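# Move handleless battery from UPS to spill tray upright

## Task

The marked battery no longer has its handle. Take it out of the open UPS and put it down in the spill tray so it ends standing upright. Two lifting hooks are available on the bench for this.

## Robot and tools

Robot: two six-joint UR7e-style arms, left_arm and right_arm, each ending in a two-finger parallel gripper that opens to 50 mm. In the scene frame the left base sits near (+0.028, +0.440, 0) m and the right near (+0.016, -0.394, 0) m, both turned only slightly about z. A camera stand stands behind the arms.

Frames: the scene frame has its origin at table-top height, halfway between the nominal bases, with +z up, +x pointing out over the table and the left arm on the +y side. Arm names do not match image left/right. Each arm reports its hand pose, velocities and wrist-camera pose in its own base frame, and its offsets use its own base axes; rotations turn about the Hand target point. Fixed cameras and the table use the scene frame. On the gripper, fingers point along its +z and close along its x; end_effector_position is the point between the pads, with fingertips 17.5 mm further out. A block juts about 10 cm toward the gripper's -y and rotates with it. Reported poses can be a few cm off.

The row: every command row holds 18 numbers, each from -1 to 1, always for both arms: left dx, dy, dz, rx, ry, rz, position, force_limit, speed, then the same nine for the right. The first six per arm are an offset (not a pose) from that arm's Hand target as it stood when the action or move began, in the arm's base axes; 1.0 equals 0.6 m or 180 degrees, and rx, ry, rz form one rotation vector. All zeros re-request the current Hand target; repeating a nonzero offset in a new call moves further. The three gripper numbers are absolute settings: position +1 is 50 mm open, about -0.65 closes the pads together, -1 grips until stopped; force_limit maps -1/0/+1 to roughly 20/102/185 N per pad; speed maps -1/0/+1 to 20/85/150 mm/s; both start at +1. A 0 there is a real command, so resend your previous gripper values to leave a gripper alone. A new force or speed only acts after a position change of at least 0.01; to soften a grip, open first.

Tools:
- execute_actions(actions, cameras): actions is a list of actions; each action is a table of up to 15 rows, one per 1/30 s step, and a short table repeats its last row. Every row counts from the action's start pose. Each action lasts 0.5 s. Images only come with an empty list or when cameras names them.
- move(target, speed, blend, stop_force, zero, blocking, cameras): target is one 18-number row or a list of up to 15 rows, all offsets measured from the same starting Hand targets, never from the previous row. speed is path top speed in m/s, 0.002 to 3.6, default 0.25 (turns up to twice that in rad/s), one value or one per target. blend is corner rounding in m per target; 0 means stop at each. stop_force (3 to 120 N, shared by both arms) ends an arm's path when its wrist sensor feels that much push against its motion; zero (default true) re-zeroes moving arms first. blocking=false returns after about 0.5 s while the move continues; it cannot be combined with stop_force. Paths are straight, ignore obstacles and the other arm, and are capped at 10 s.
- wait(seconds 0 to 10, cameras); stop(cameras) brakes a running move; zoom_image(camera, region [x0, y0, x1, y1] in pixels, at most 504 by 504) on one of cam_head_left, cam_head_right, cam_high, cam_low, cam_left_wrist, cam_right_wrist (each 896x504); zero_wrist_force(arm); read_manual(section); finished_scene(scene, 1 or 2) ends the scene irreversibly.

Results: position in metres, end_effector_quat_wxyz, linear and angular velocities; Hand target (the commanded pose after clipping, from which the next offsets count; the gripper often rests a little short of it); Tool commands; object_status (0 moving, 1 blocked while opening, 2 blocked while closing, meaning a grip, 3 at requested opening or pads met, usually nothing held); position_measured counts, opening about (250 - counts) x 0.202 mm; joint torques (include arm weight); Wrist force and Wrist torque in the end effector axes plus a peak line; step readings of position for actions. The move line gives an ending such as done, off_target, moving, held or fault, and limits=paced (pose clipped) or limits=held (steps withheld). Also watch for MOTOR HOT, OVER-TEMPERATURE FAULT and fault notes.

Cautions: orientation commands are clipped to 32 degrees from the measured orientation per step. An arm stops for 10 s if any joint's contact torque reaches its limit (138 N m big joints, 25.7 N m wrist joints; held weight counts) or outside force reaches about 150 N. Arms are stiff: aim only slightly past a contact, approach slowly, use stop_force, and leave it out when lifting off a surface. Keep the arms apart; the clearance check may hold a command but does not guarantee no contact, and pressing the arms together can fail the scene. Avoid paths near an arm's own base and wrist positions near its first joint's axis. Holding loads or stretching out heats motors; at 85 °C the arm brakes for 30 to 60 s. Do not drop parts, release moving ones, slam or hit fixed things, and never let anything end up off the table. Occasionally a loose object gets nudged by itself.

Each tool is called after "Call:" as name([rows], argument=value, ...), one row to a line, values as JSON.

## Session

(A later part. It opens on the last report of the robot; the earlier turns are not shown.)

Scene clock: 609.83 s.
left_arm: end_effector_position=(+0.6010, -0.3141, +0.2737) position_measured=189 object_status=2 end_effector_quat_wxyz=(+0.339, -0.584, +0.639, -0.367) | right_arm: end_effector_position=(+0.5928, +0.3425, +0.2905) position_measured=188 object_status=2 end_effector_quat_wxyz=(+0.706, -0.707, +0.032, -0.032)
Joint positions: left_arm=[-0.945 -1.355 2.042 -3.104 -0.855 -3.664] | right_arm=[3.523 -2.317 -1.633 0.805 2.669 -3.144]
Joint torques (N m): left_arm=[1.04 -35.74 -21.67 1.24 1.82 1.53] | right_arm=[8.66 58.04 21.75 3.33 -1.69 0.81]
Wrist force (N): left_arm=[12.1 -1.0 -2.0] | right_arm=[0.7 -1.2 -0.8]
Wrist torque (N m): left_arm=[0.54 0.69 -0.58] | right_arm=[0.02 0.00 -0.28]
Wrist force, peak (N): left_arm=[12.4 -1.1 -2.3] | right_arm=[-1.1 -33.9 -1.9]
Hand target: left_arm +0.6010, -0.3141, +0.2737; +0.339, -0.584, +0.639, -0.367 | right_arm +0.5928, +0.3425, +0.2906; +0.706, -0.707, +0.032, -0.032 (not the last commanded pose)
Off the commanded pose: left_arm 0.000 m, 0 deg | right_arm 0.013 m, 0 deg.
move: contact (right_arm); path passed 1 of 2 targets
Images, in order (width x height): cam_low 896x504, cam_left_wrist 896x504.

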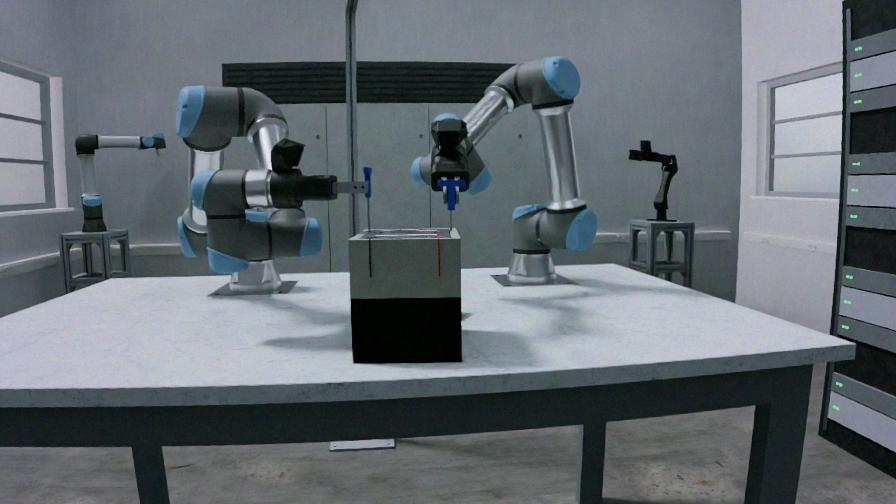

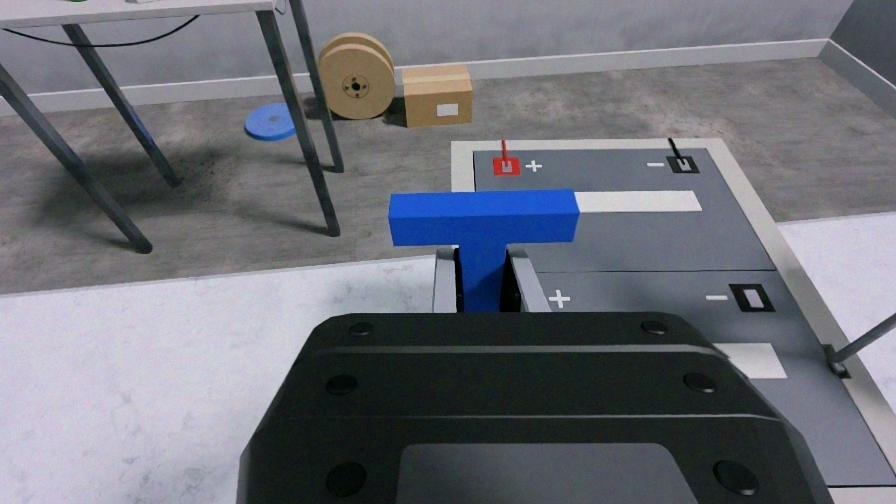

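Call:
move([
  [0,0,0,0,0,0,-0.99,0.3,-0.5,0,0,0.006,0,0,0,-1,0,-0.5],
  [0,0,0,0,0,0,-0.99,0.3,-0.5,0.0025,-0.0028,0.006,0,0,0,-1,0,-0.5],
], speed=0.05)

Call:
move(target=[0,0,0,0,0,0,-0.99,0.3,-0.5,0,0,-0.035,0,0,0,-1,0,-0.5], speed=0.02, stop_force=5, cameras=["cam_low","cam_left_wrist"])

Call:
zoom_image(camera="cam_left_wrist", region=[756, 260, 896, 400])

Scene clock: 618.17 s.
left_arm: end_effector_position=(+0.6010, -0.3141, +0.2737) position_measured=189 object_status=2 end_effector_quat_wxyz=(+0.339, -0.584, +0.639, -0.367) | right_arm: end_effector_position=(+0.5944, +0.3407, +0.2942) position_measured=188 object_status=2 end_effector_quat_wxyz=(+0.706, -0.707, +0.032, -0.032) end_effector_velocity=(-0.001, +0.000, -0.002) end_effector_angular_velocity=(-0.002, +0.006, -0.002)
Joint positions: left_arm=[-0.945 -1.355 2.042 -3.104 -0.855 -3.664] | right_arm=[3.519 -2.313 -1.627 0.796 2.673 -3.144]
Joint velocities: left_arm=[within noise] | right_arm=[0.001 0 -0.006 0 -0.003 0.001]
Joint torques (N m): left_arm=[1.87 -35.76 -21.63 1.22 1.84 1.59] | right_arm=[12.56 52.68 11.63 2.38 -1.6 0.8]
Wrist force (N): left_arm=[12.0 -1.2 -2.1] | right_arm=[0.6 0.7 -0.9]
Wrist torque (N m): left_arm=[0.54 0.72 -0.58] | right_arm=[0.06 -0.03 -0.25]
Wrist force, peak (N): left_arm=[12.4 -1.3 -2.1] | right_arm=[0.8 -1.4 -0.9]
Hand target: left_arm +0.6010, -0.3141, +0.2737; +0.339, -0.584, +0.639, -0.367 | right_arm +0.5943, +0.3408, +0.2942; +0.706, -0.707, +0.032, -0.032
Off the commanded pose: left_arm 0.000 m, 0 deg | right_arm 0.000 m, 0 deg.
move: done

Scene clock: 620.23 s.
left_arm: end_effector_position=(+0.6010, -0.3141, +0.2737) position_measured=189 object_status=2 end_effector_quat_wxyz=(+0.339, -0.584, +0.639, -0.367) | right_arm: end_effector_position=(+0.5943, +0.3408, +0.2731) position_measured=188 object_status=2 end_effector_quat_wxyz=(+0.706, -0.707, +0.032, -0.032)
Joint positions: left_arm=[-0.945 -1.355 2.042 -3.104 -0.855 -3.664] | right_arm=[3.519 -2.349 -1.63 0.835 2.673 -3.144]
Joint torques (N m): left_arm=[2.28 -36 -21.55 1.21 1.96 1.47] | right_arm=[12.8 59.95 20.07 -0.53 -1.68 2.45]
Wrist force (N): left_arm=[12.2 -1.2 -2.2] | right_arm=[0.8 1.1 -1.8]
Wrist torque (N m): left_arm=[0.53 0.69 -0.58] | right_arm=[-0.01 -0.07 -0.24]
Wrist force, peak (N): left_arm=[12.3 -1.1 -2.2] | right_arm=[0.5 1.2 -2.2]
Hand target: left_arm +0.6010, -0.3141, +0.2737; +0.339, -0.584, +0.639, -0.367 | right_arm +0.5943, +0.3408, +0.2732; +0.706, -0.707, +0.032, -0.032
Off the commanded pose: left_arm 0.000 m, 0 deg | right_arm 0.000 m, 0 deg.
move: done
Images, in order (width x height): cam_low 896x504, cam_left_wrist 896x504.

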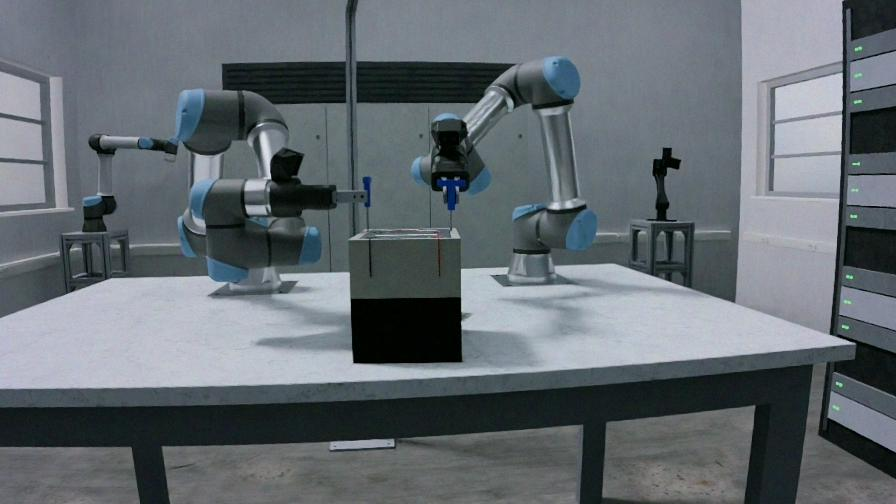

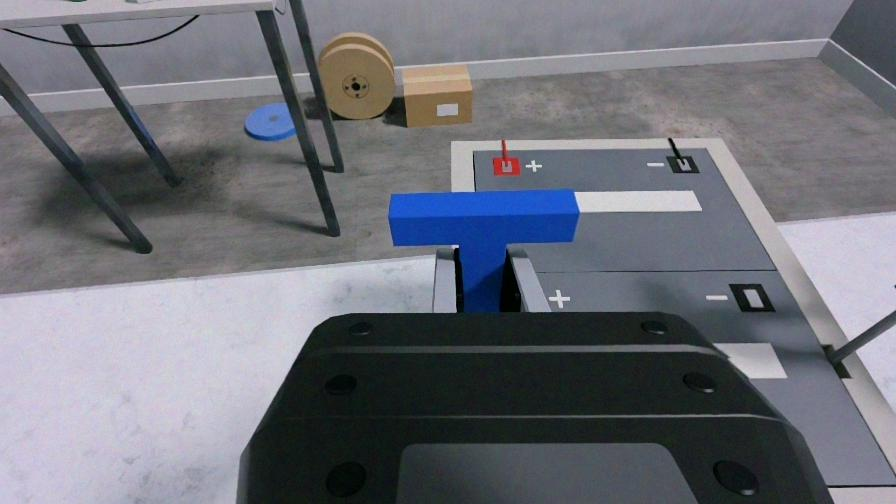

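Scaled by 3.600 from the camera's 896x504 image, which has a finer 1280x720 frame.

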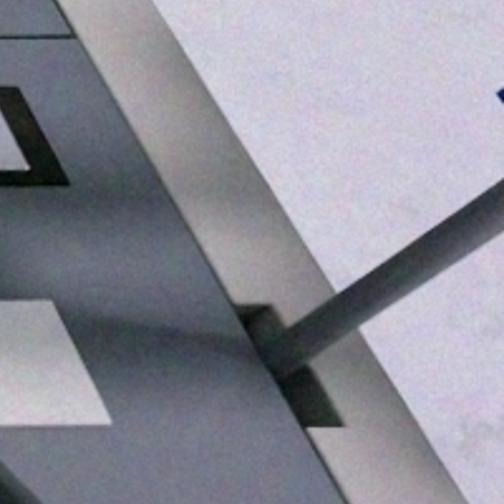

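Call:
move(target=[0,0,0,0,0,0,-0.99,0.3,-0.5,0,0,0,0,0,0,-0.95,-1,-0.5])

Call:
move(target=[0,0,0,0,0,0,-0.99,0.3,-0.5,0.0002,0.0028,0.0078,-0.166,0.0151,0,-0.95,-1,-0.5], speed=0.1, stop_force=15)

Call:
move(target=[0,0,0,0,0,0,-0.99,0.3,-0.5,0,0,-0.045,0,0,0,-0.95,-1,-0.5], speed=0.03, stop_force=8, cameras=["cam_low","cam_left_wrist"])

Call:
zoom_image(camera="cam_low", region=[300, 150, 420, 270])

Scene clock: 630.60 s.
left_arm: end_effector_position=(+0.6010, -0.3141, +0.2737) position_measured=189 object_status=2 end_effector_quat_wxyz=(+0.339, -0.584, +0.639, -0.367) | right_arm: end_effector_position=(+0.5943, +0.3408, +0.2732) position_measured=188 object_status=2 end_effector_quat_wxyz=(+0.706, -0.707, +0.032, -0.032)
Joint positions: left_arm=[-0.945 -1.355 2.042 -3.104 -0.855 -3.664] | right_arm=[3.519 -2.349 -1.63 0.835 2.673 -3.144]
Joint torques (N m): left_arm=[3.3 -35.66 -21.6 1.07 1.84 1.57] | right_arm=[14.39 60.18 21.42 -0.4 -1.06 2.29]
Wrist force (N): left_arm=[12.0 -0.8 -2.1] | right_arm=[0.5 1.2 -1.8]
Wrist torque (N m): left_arm=[0.57 0.73 -0.58] | right_arm=[0.00 -0.02 -0.24]
Wrist force, peak (N): left_arm=[12.3 -0.9 -2.3] | right_arm=[0.6 1.2 -2.2]
Hand target: left_arm +0.6010, -0.3141, +0.2737; +0.339, -0.584, +0.639, -0.367 | right_arm +0.5943, +0.3408, +0.2732; +0.706, -0.707, +0.032, -0.032
Off the commanded pose: left_arm 0.000 m, 0 deg | right_arm 0.000 m, 0 deg.
move: done

Scene clock: 634.40 s.
left_arm: end_effector_position=(+0.6010, -0.3141, +0.2737) position_measured=189 object_status=2 end_effector_quat_wxyz=(+0.339, -0.584, +0.639, -0.367) | right_arm: end_effector_position=(+0.5944, +0.3425, +0.2778) position_measured=188 object_status=2 end_effector_quat_wxyz=(-0.499, +0.865, -0.039, +0.023)
Joint positions: left_arm=[-0.945 -1.355 2.042 -3.104 -0.855 -3.664] | right_arm=[3.576 -1.97 -1.741 -0.287 2.417 -3.855]
Joint torques (N m): left_arm=[4.32 -35.31 -21.5 1.08 1.89 1.5] | right_arm=[-14.69 30.49 12.27 0.9 -1.8 2.48]
Wrist force (N): left_arm=[12.1 -1.1 -2.2] | right_arm=[0.0 -5.6 6.5]
Wrist torque (N m): left_arm=[0.54 0.70 -0.59] | right_arm=[0.73 -0.11 -0.15]
Wrist force, peak (N): left_arm=[12.4 -1.1 -2.1] | right_arm=[1.0 -5.2 10.5]
Hand target: left_arm +0.6010, -0.3141, +0.2737; +0.339, -0.584, +0.639, -0.367 | right_arm +0.5944, +0.3425, +0.2778; -0.499, +0.865, -0.039, +0.023
Off the commanded pose: left_arm 0.000 m, 0 deg | right_arm 0.000 m, 0 deg.
move: done

Scene clock: 636.03 s.
left_arm: end_effector_position=(+0.6010, -0.3141, +0.2737) position_measured=189 object_status=2 end_effector_quat_wxyz=(+0.339, -0.584, +0.639, -0.367) | right_arm: end_effector_position=(+0.5944, +0.3425, +0.2606) position_measured=188 object_status=2 end_effector_quat_wxyz=(-0.499, +0.865, -0.039, +0.023)
Joint positions: left_arm=[-0.945 -1.355 2.042 -3.104 -0.855 -3.664] | right_arm=[3.576 -1.993 -1.759 -0.246 2.417 -3.855]
Joint torques (N m): left_arm=[4.3 -35.36 -21.74 1.02 1.94 1.53] | right_arm=[-14.14 41.66 21.74 3.89 0.42 0.63]
Wrist force (N): left_arm=[12.3 -1.0 -2.0] | right_arm=[1.1 -11.2 3.8]
Wrist torque (N m): left_arm=[0.55 0.68 -0.58] | right_arm=[0.61 -0.15 -0.21]
Wrist force, peak (N): left_arm=[12.3 -1.1 -2.3] | right_arm=[0.5 -32.0 -7.7]
Hand target: left_arm +0.6010, -0.3141, +0.2737; +0.339, -0.584, +0.639, -0.367 | right_arm +0.5944, +0.3425, +0.2607; -0.499, +0.865, -0.039, +0.023 (not the last commanded pose)
Off the commanded pose: left_arm 0.000 m, 0 deg | right_arm 0.010 m, 0 deg.
move: contact (right_arm)
Images, in order (width x height): cam_low 896x504, cam_left_wrist 896x504.

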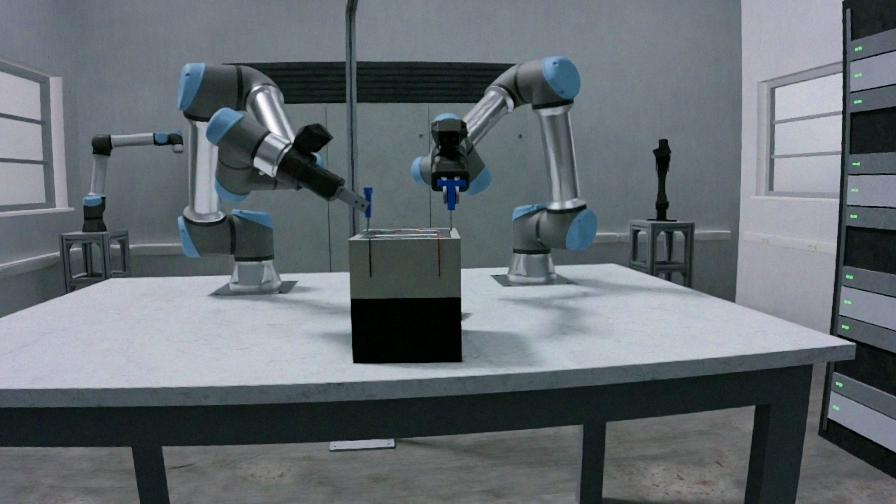

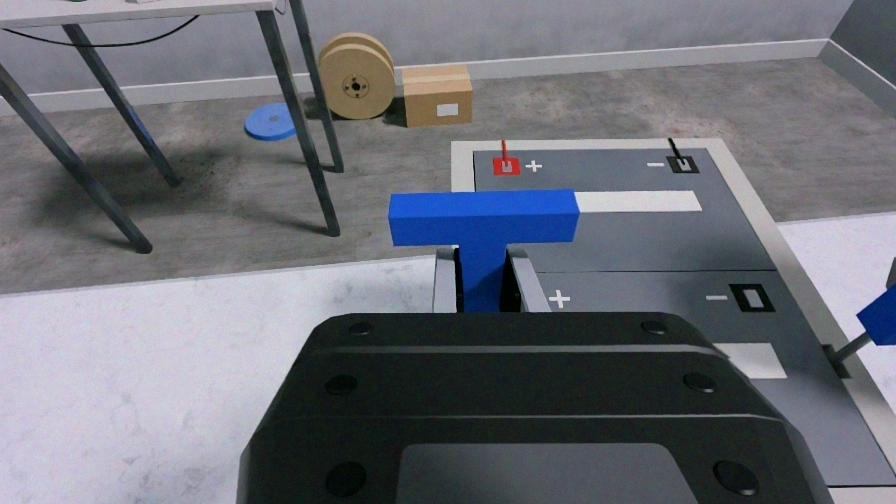

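Scaled by 4.200 from the camera's 896x504 image, which has a finer 1280x720 frame.

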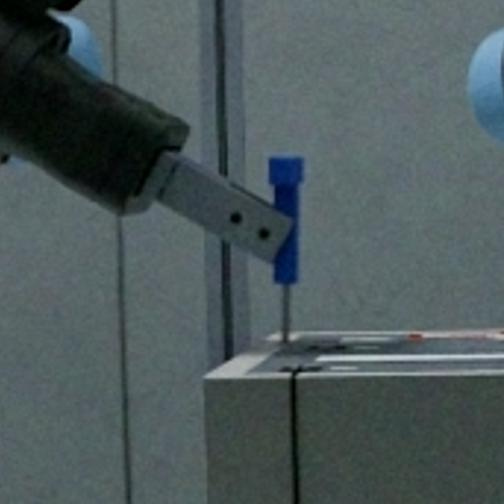

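Call:
move([
  [0,0,0,0,0,0,-0.99,0.3,-0.5,0,0,0.0025,0,0,0,-0.95,-1,-0.5],
  [0,0,0,0,0,0,-0.99,0.3,-0.5,-0.0093,0.0035,0.0025,0,0,-0.1667,-0.95,-1,-0.5],
  [0,0,0,0,0,0,-0.99,0.3,-0.5,-0.0157,0.0112,0.0025,0,0,-0.3333,-0.95,-1,-0.5],
  [0,0,0,0,0,0,-0.99,0.3,-0.5,-0.0175,0.0228,0.0025,0,0,-0.5,-0.95,-1,-0.5],
], speed=0.12, stop_force=15)

Call:
move(target=[0,0,0,0,0,0,-0.99,0.3,-0.5,0,0,0.035,0,0,0,-0.95,-1,-0.5], speed=0.02, stop_force=8, cameras=["cam_low","cam_left_wrist","cam_right_wrist","cam_head_left"])

Scene clock: 655.97 s.
left_arm: end_effector_position=(+0.6010, -0.3141, +0.2737) position_measured=189 object_status=2 end_effector_quat_wxyz=(+0.339, -0.584, +0.639, -0.367) | right_arm: end_effector_position=(+0.5839, +0.3562, +0.2622) position_measured=188 object_status=2 end_effector_quat_wxyz=(+0.337, -0.584, +0.640, -0.369)
Joint positions: left_arm=[-0.945 -1.355 2.042 -3.104 -0.855 -3.664] | right_arm=[4.207 -1.833 -1.96 -0.312 0.656 -2.291]
Joint torques (N m): left_arm=[7.47 -35.26 -21.28 0.97 1.95 1.52] | right_arm=[-11.88 44.3 11.86 1.55 -3.67 2.29]
Wrist force (N): left_arm=[12.1 -1.1 -2.0] | right_arm=[-1.2 1.5 0.0]
Wrist torque (N m): left_arm=[0.54 0.71 -0.58] | right_arm=[0.02 -0.09 0.01]
Wrist force, peak (N): left_arm=[12.4 -1.2 -2.1] | right_arm=[1.2 -11.5 3.9]
Hand target: left_arm +0.6010, -0.3141, +0.2737; +0.339, -0.584, +0.639, -0.367 | right_arm +0.5839, +0.3562, +0.2622; +0.337, -0.584, +0.640, -0.369
Off the commanded pose: left_arm 0.000 m, 0 deg | right_arm 0.000 m, 0 deg.
move: done

Scene clock: 657.73 s.
left_arm: end_effector_position=(+0.6010, -0.3141, +0.2737) position_measured=189 object_status=2 end_effector_quat_wxyz=(+0.339, -0.584, +0.639, -0.367) | right_arm: end_effector_position=(+0.5839, +0.3561, +0.2742) position_measured=188 object_status=2 end_effector_quat_wxyz=(+0.337, -0.584, +0.640, -0.369)
Joint positions: left_arm=[-0.945 -1.355 2.042 -3.104 -0.855 -3.664] | right_arm=[4.207 -1.815 -1.946 -0.344 0.656 -2.291]
Joint torques (N m): left_arm=[7.55 -35.15 -21.6 0.88 1.95 1.52] | right_arm=[-9.39 26.85 17.38 2.82 -4.87 -1.29]
Wrist force (N): left_arm=[12.0 -1.1 -2.1] | right_arm=[-1.4 7.3 2.2]
Wrist torque (N m): left_arm=[0.54 0.72 -0.58] | right_arm=[0.21 0.05 -0.04]
Wrist force, peak (N): left_arm=[12.3 -1.1 -2.1] | right_arm=[-2.1 19.3 7.4]
Hand target: left_arm +0.6010, -0.3141, +0.2737; +0.339, -0.584, +0.639, -0.367 | right_arm +0.5839, +0.3561, +0.2742; +0.337, -0.584, +0.640, -0.369 (not the last commanded pose)
Off the commanded pose: left_arm 0.000 m, 0 deg | right_arm 0.009 m, 0 deg.
move: contact (right_arm)
Images, in order (width x height): cam_head_left 896x504, cam_low 896x504, cam_left_wrist 896x504, cam_right_wrist 896x504.

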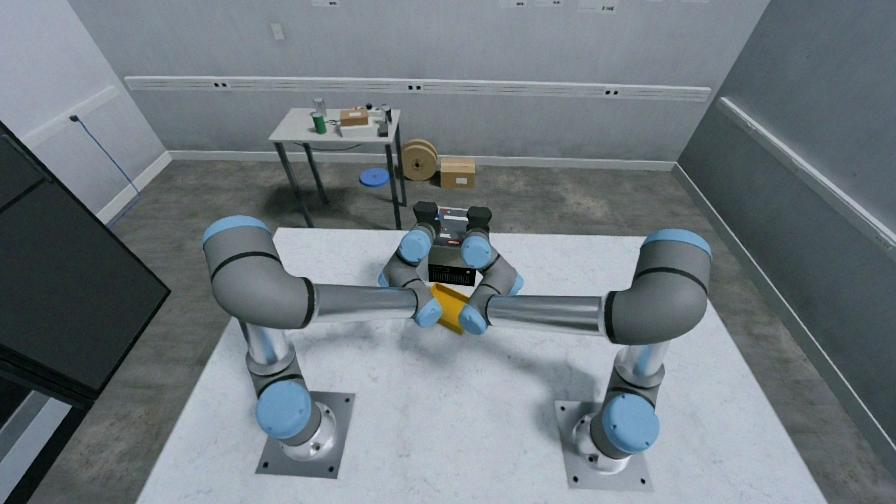

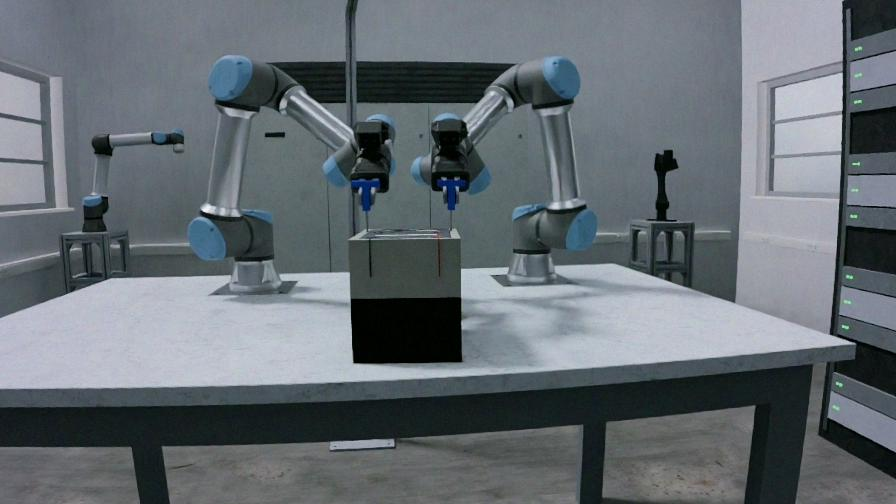

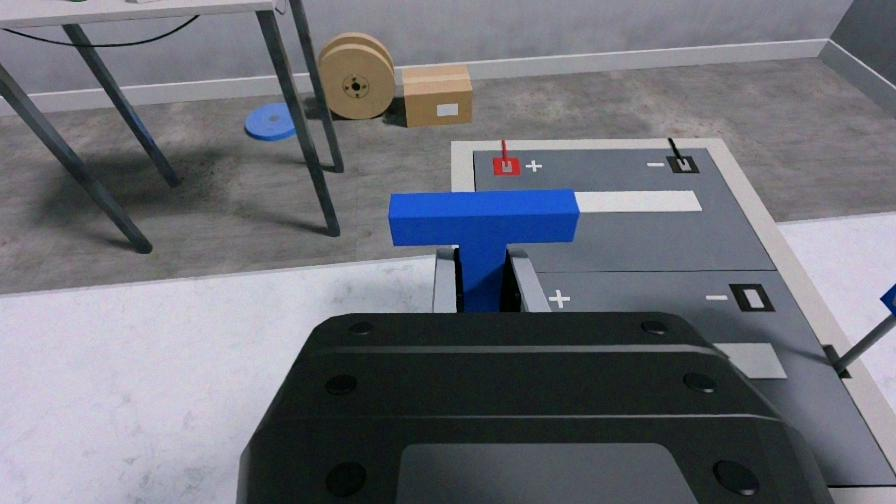

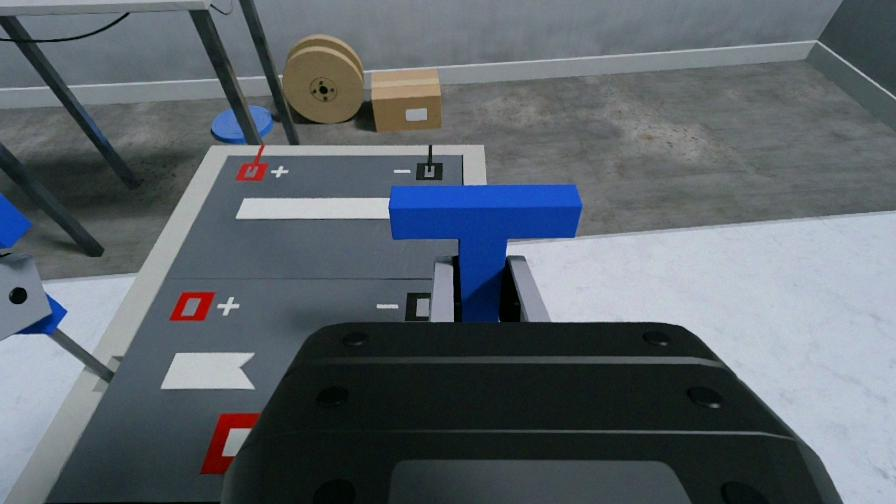

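Call:
move(target=[0,-0.0008,0.003,0,0,0,-0.99,0.3,-0.5,0,0,0,0,0,0,-0.99,0.3,-0.5], speed=0.05)

Call:
move(target=[0,0,0.02,0,0,0,-0.99,0.3,-0.5,0,0,0.02,0,0,0,-0.99,0.3,-0.5], speed=0.02, cameras=["cam_low","cam_high","cam_left_wrist","cam_right_wrist"])

Scene clock: 665.27 s.
left_arm: end_effector_position=(+0.6010, -0.3146, +0.2755) position_measured=189 object_status=2 end_effector_quat_wxyz=(+0.339, -0.584, +0.639, -0.367) | right_arm: end_effector_position=(+0.5839, +0.3561, +0.2742) position_measured=190 object_status=2 end_effector_quat_wxyz=(+0.337, -0.584, +0.640, -0.369)
Joint positions: left_arm=[-0.946 -1.357 2.04 -3.098 -0.855 -3.665] | right_arm=[4.207 -1.815 -1.946 -0.344 0.656 -2.291]
Joint torques (N m): left_arm=[-3.81 -41.74 -28.07 -3.17 7.14 -0.79] | right_arm=[-10.17 28.58 17.86 2.61 -2.88 -1.24]
Wrist force (N): left_arm=[7.5 7.7 3.0] | right_arm=[-1.5 6.9 2.1]
Wrist torque (N m): left_arm=[0.51 0.54 -0.36] | right_arm=[0.18 0.09 -0.06]
Wrist force, peak (N): left_arm=[11.9 7.3 2.9] | right_arm=[-1.4 7.3 2.2]
Hand target: left_arm +0.6010, -0.3146, +0.2755; +0.339, -0.584, +0.639, -0.367 | right_arm +0.5839, +0.3561, +0.2742; +0.337, -0.584, +0.640, -0.369
Off the commanded pose: left_arm 0.000 m, 0 deg | right_arm 0.000 m, 0 deg.
move: done

Scene clock: 666.13 s.
left_arm: end_effector_position=(+0.6010, -0.3146, +0.2877) position_measured=189 object_status=2 end_effector_quat_wxyz=(+0.339, -0.584, +0.639, -0.367) | right_arm: end_effector_position=(+0.5839, +0.3561, +0.2864) position_measured=190 object_status=2 end_effector_quat_wxyz=(+0.337, -0.584, +0.640, -0.369)
Joint positions: left_arm=[-0.946 -1.377 2.025 -3.064 -0.855 -3.665] | right_arm=[4.207 -1.798 -1.931 -0.377 0.656 -2.291]
Joint torques (N m): left_arm=[0.05 -34.28 -26.74 -9.41 7.35 0.93] | right_arm=[-9.22 35.05 22.11 9.03 -6.29 -0.72]
Wrist force (N): left_arm=[6.6 20.2 10.4] | right_arm=[-1.2 19.9 8.6]
Wrist torque (N m): left_arm=[0.39 0.50 -0.30] | right_arm=[0.47 0.06 -0.10]
Wrist force, peak (N): left_arm=[9.7 22.9 12.0] | right_arm=[-3.3 22.1 9.6]
Hand target: left_arm +0.6010, -0.3146, +0.2875; +0.339, -0.584, +0.639, -0.367 | right_arm +0.5839, +0.3561, +0.2862; +0.337, -0.584, +0.640, -0.369
Off the commanded pose: left_arm 0.000 m, 0 deg | right_arm 0.000 m, 0 deg.
move: done
Images, in order (width x height): cam_high 896x504, cam_low 896x504, cam_left_wrist 896x504, cam_right_wrist 896x504.

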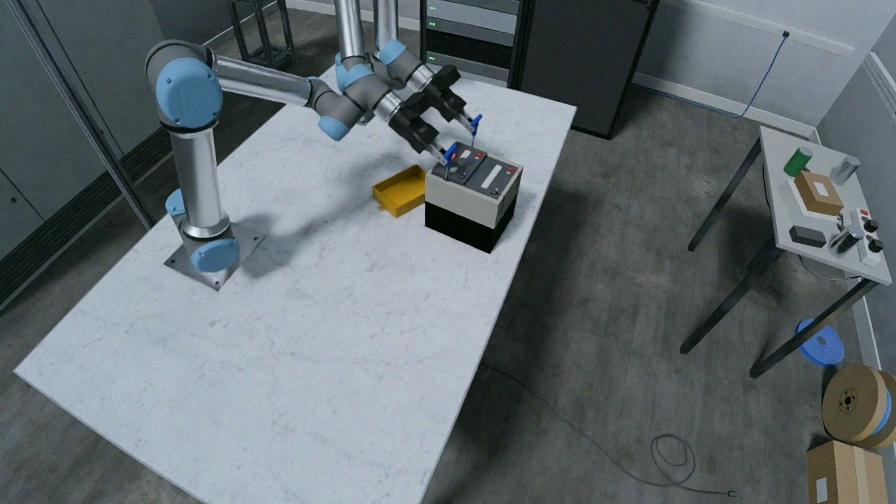

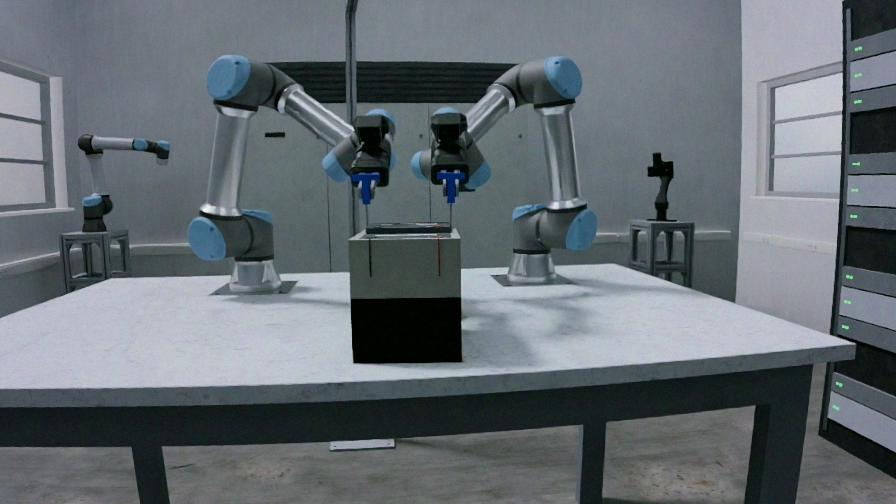

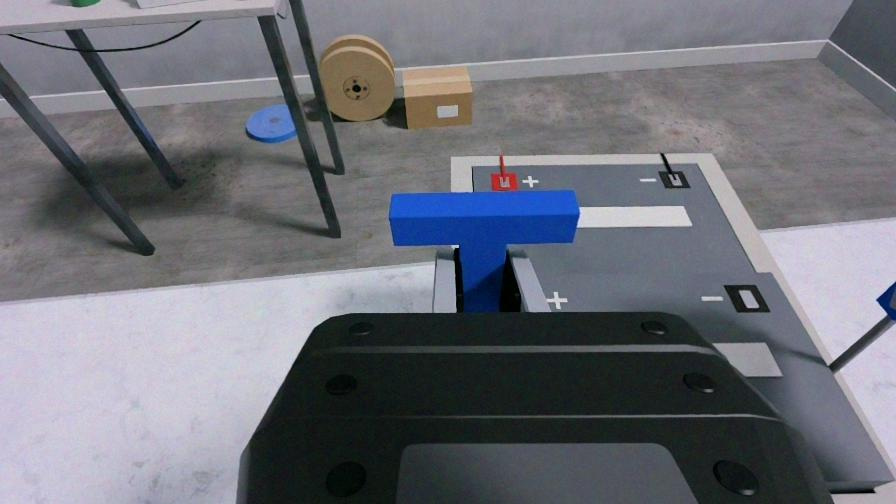

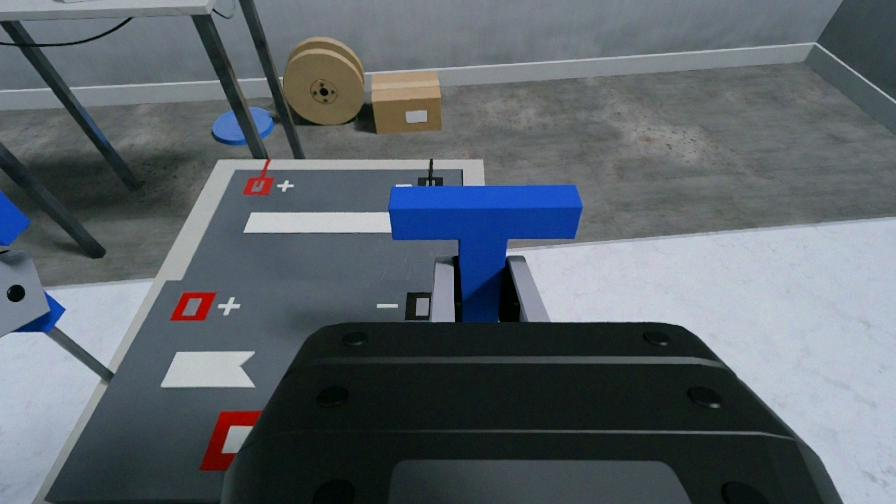

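Call:
move(target=[0,0,0.3,0,0,0,-0.99,0.3,-0.5,0,0,0.3,0,0,0,-0.99,0.3,-0.5], speed=0.1, cameras=["cam_low","cam_high","cam_head_left","cam_left_wrist","cam_right_wrist"])

Scene clock: 673.93 s.
left_arm: end_effector_position=(+0.6010, -0.3146, +0.4675) position_measured=189 object_status=2 end_effector_quat_wxyz=(+0.339, -0.584, +0.639, -0.367) | right_arm: end_effector_position=(+0.5839, +0.3561, +0.4662) position_measured=190 object_status=2 end_effector_quat_wxyz=(+0.337, -0.584, +0.640, -0.369)
Joint positions: left_arm=[-0.946 -1.553 1.719 -2.582 -0.855 -3.665] | right_arm=[4.207 -1.648 -1.614 -0.843 0.656 -2.291]
Joint torques (N m): left_arm=[-4.66 -17.03 -31.3 -3.66 -0.42 -0.3] | right_arm=[7.82 21.47 28.37 4.34 -1.19 1.04]
Wrist force (N): left_arm=[-0.6 4.6 0.7] | right_arm=[-0.4 1.1 -0.2]
Wrist torque (N m): left_arm=[0.68 0.12 0.09] | right_arm=[0.04 0.14 -0.22]
Wrist force, peak (N): left_arm=[10.2 27.4 15.0] | right_arm=[-1.9 25.3 11.6]
Hand target: left_arm +0.6010, -0.3146, +0.4675; +0.339, -0.584, +0.639, -0.367 | right_arm +0.5839, +0.3561, +0.4662; +0.337, -0.584, +0.640, -0.369
Off the commanded pose: left_arm 0.000 m, 0 deg | right_arm 0.000 m, 0 deg.
move: done
Images, in order (width x height): cam_head_left 896x504, cam_high 896x504, cam_low 896x504, cam_left_wrist 896x504, cam_right_wrist 896x504.

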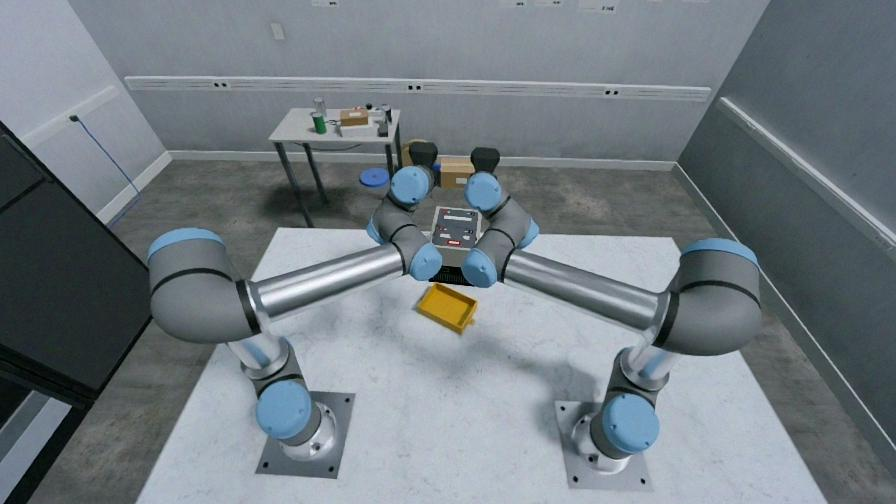

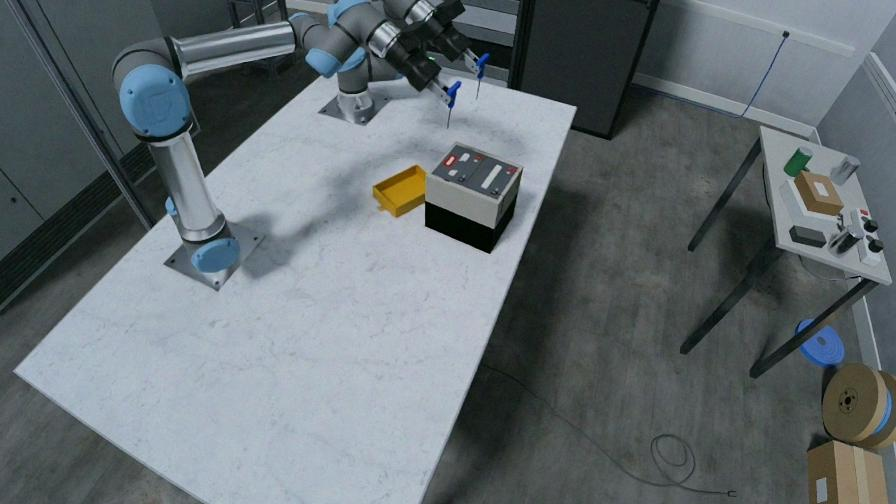

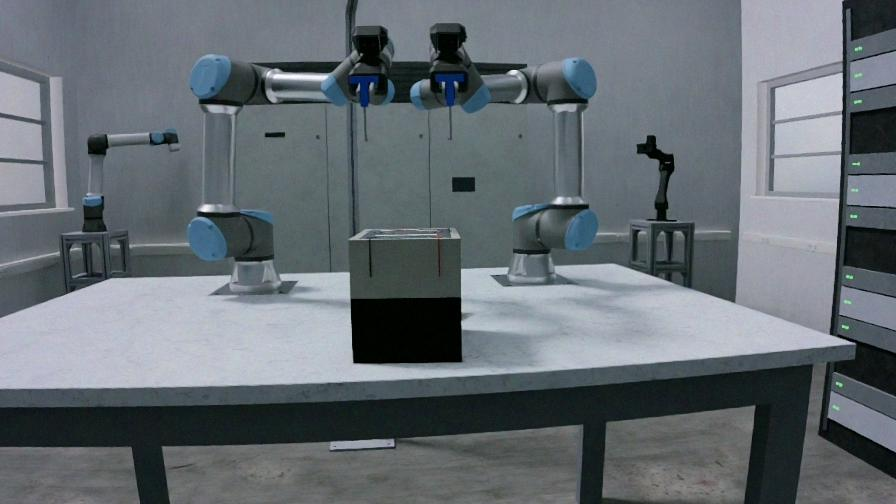

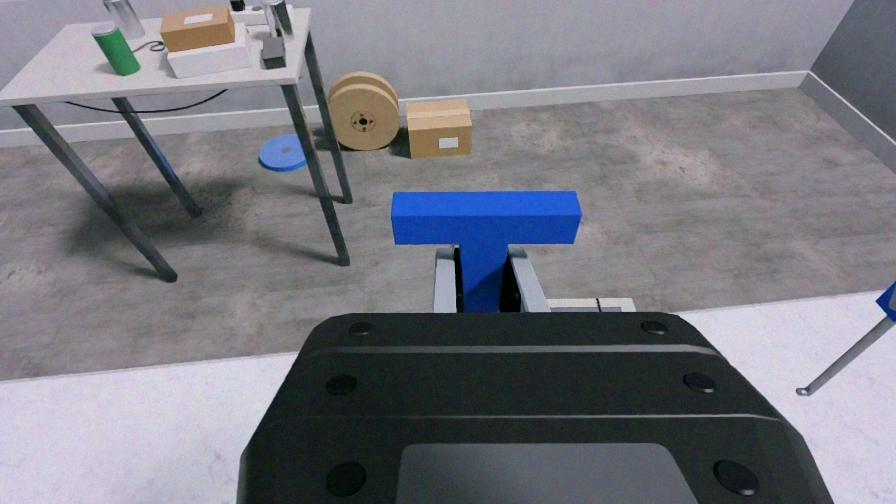

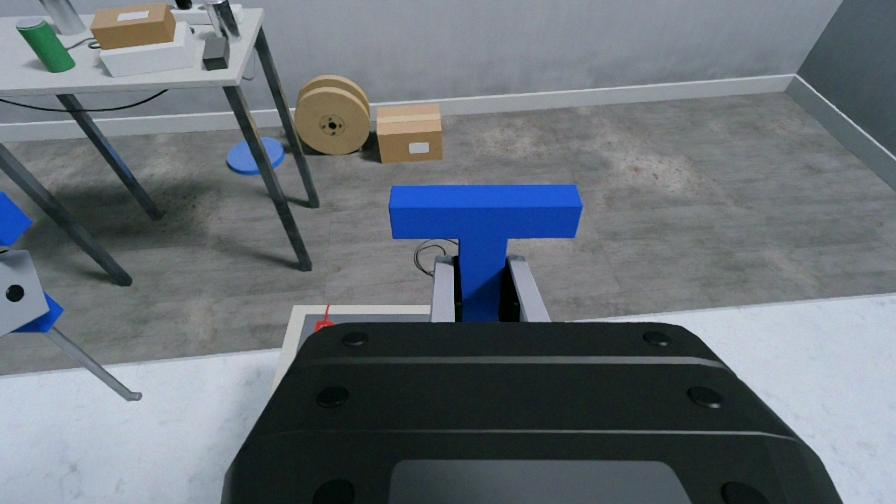

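Call:
zoom_image(camera="cam_high", region=[420, 40, 540, 210])

Call:
zoom_image(camera="cam_right_wrist", region=[30, 280, 180, 430])

Call:
zoom_image(camera="cam_left_wrist", region=[776, 300, 896, 420])

Call:
zoom_image(camera="cam_low", region=[340, 60, 480, 250])

Scaled by 2.965 from the camera's 896x504 image, which has a finer 1280x720 frame.

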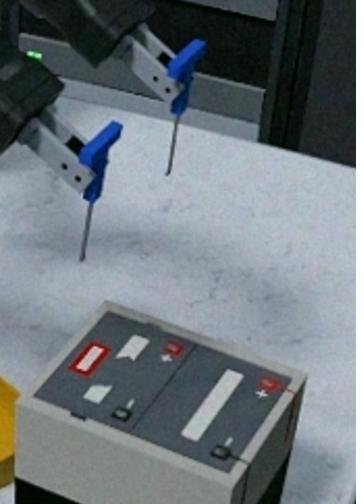

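Scaled by 3.360 from the camera's 896x504 image, which has a finer 1280x720 frame.

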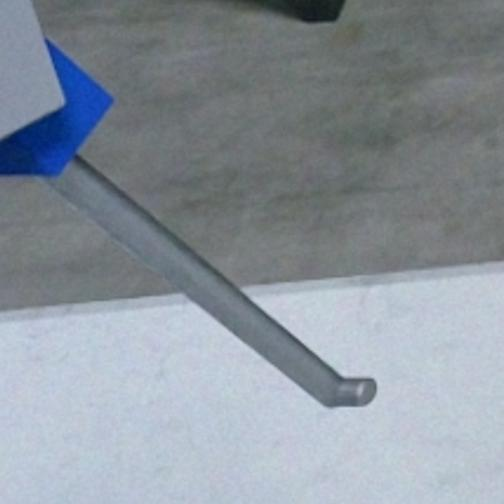

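Scaled by 4.200 from the camera's 896x504 image, which has a finer 1280x720 frame.

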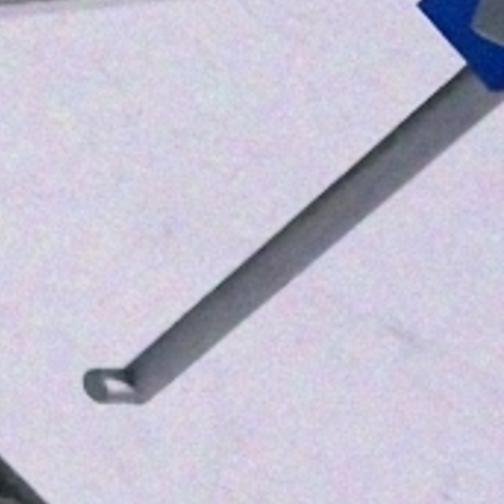

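Scaled by 2.653 from the camera's 896x504 image, which has a finer 1280x720 frame.

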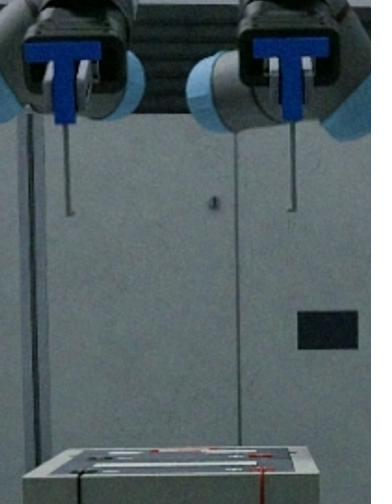

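Call:
move([
  [0.0203,0.019,-0.05,0,0,-0.5,-0.99,0.3,-0.5,0.0175,-0.0227,-0.05,0,0,0.5,-0.99,0.3,-0.5],
  [0.0203,0.019,-0.2542,0,0,-0.5,-0.99,0.3,-0.5,0.0175,-0.0227,-0.257,0,0,0.5,-0.99,0.3,-0.5],
], speed=0.25, blend=[0.02,0], cameras=["cam_low","cam_left_wrist","cam_right_wrist"])

Call:
zoom_image(camera="cam_low", region=[340, 150, 480, 250])

Scene clock: 704.07 s.
left_arm: end_effector_position=(+0.6132, -0.3032, +0.3150) position_measured=189 object_status=2 end_effector_quat_wxyz=(-0.020, +0.039, +0.865, -0.499) | right_arm: end_effector_position=(+0.5944, +0.3425, +0.3121) position_measured=190 object_status=2 end_effector_quat_wxyz=(-0.499, +0.865, -0.039, +0.023)
Joint positions: left_arm=[-0.336 -1.164 1.549 -2.362 -2.565 -2.04] | right_arm=[3.576 -1.929 -1.7 -0.369 2.417 -3.854]
Joint torques (N m): left_arm=[-9.1 -43.76 -20.18 -5.22 -2.1 1.03] | right_arm=[11.21 35.53 16.38 5.65 2.67 -1.85]
Wrist force (N): left_arm=[-0.8 4.0 0.9] | right_arm=[-0.3 0.9 -0.3]
Wrist torque (N m): left_arm=[0.61 0.16 0.01] | right_arm=[0.02 0.13 -0.21]
Wrist force, peak (N): left_arm=[-0.7 7.3 3.1] | right_arm=[-0.2 5.0 1.6]
Hand target: left_arm +0.6132, -0.3032, +0.3150; -0.020, +0.039, +0.865, -0.499 | right_arm +0.5944, +0.3425, +0.3120; -0.499, +0.865, -0.039, +0.023
Off the commanded pose: left_arm 0.000 m, 0 deg | right_arm 0.000 m, 0 deg.
move: done
Images, in order (width x height): cam_low 896x504, cam_left_wrist 896x504, cam_right_wrist 896x504.

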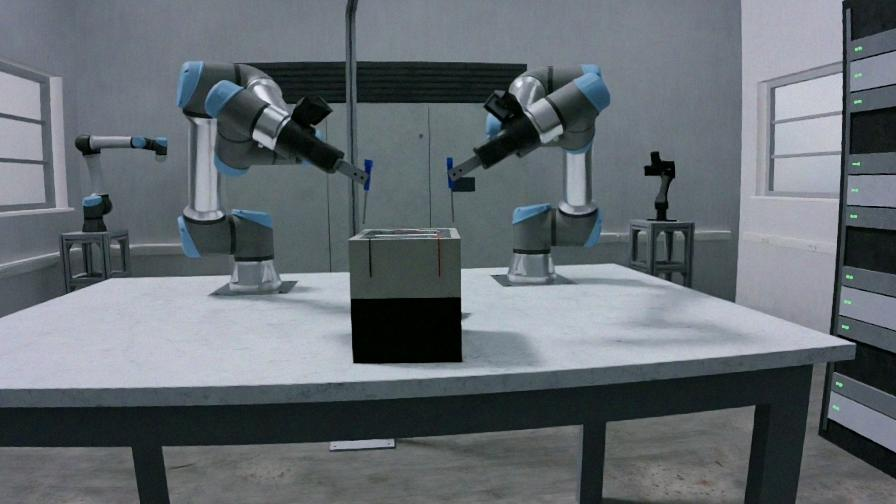

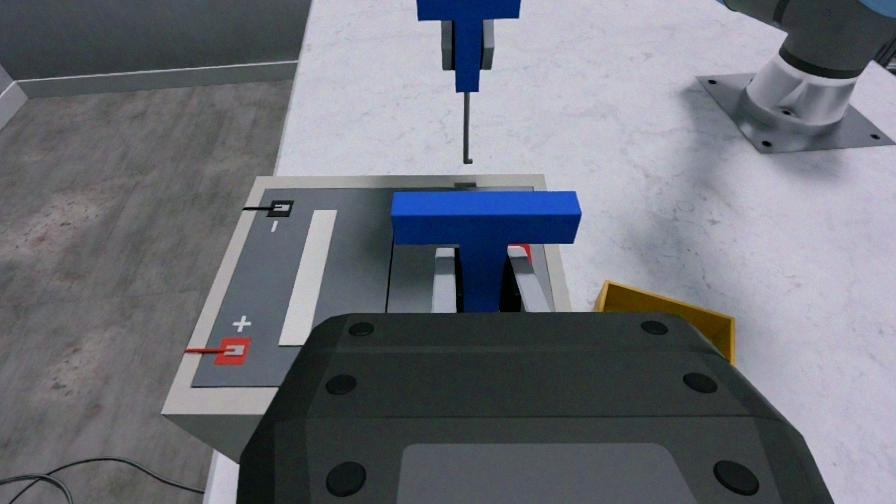

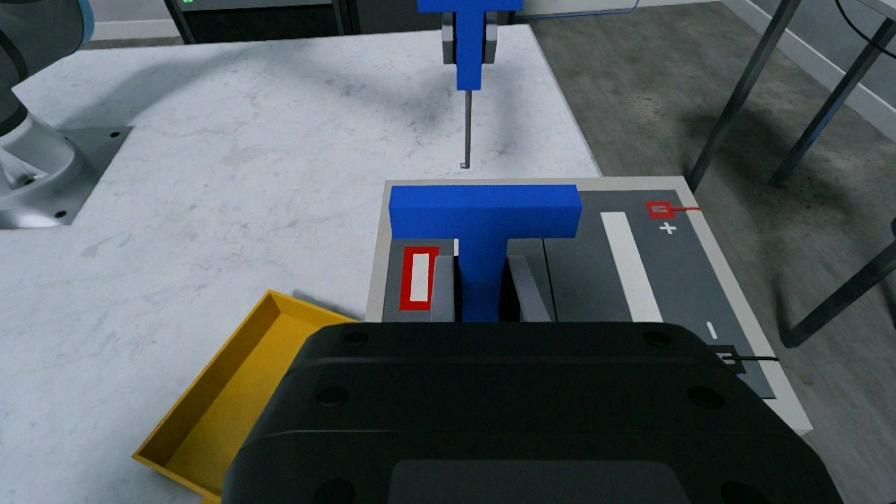

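Scaled by 3.600 from the camera's 896x504 image, which has a finer 1280x720 frame.

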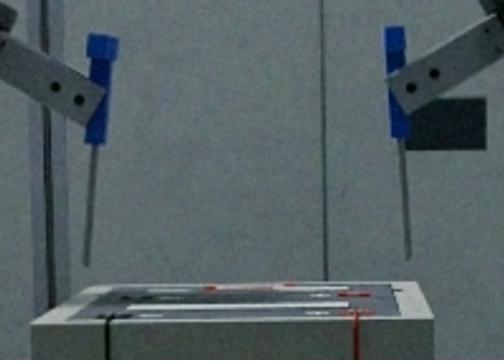

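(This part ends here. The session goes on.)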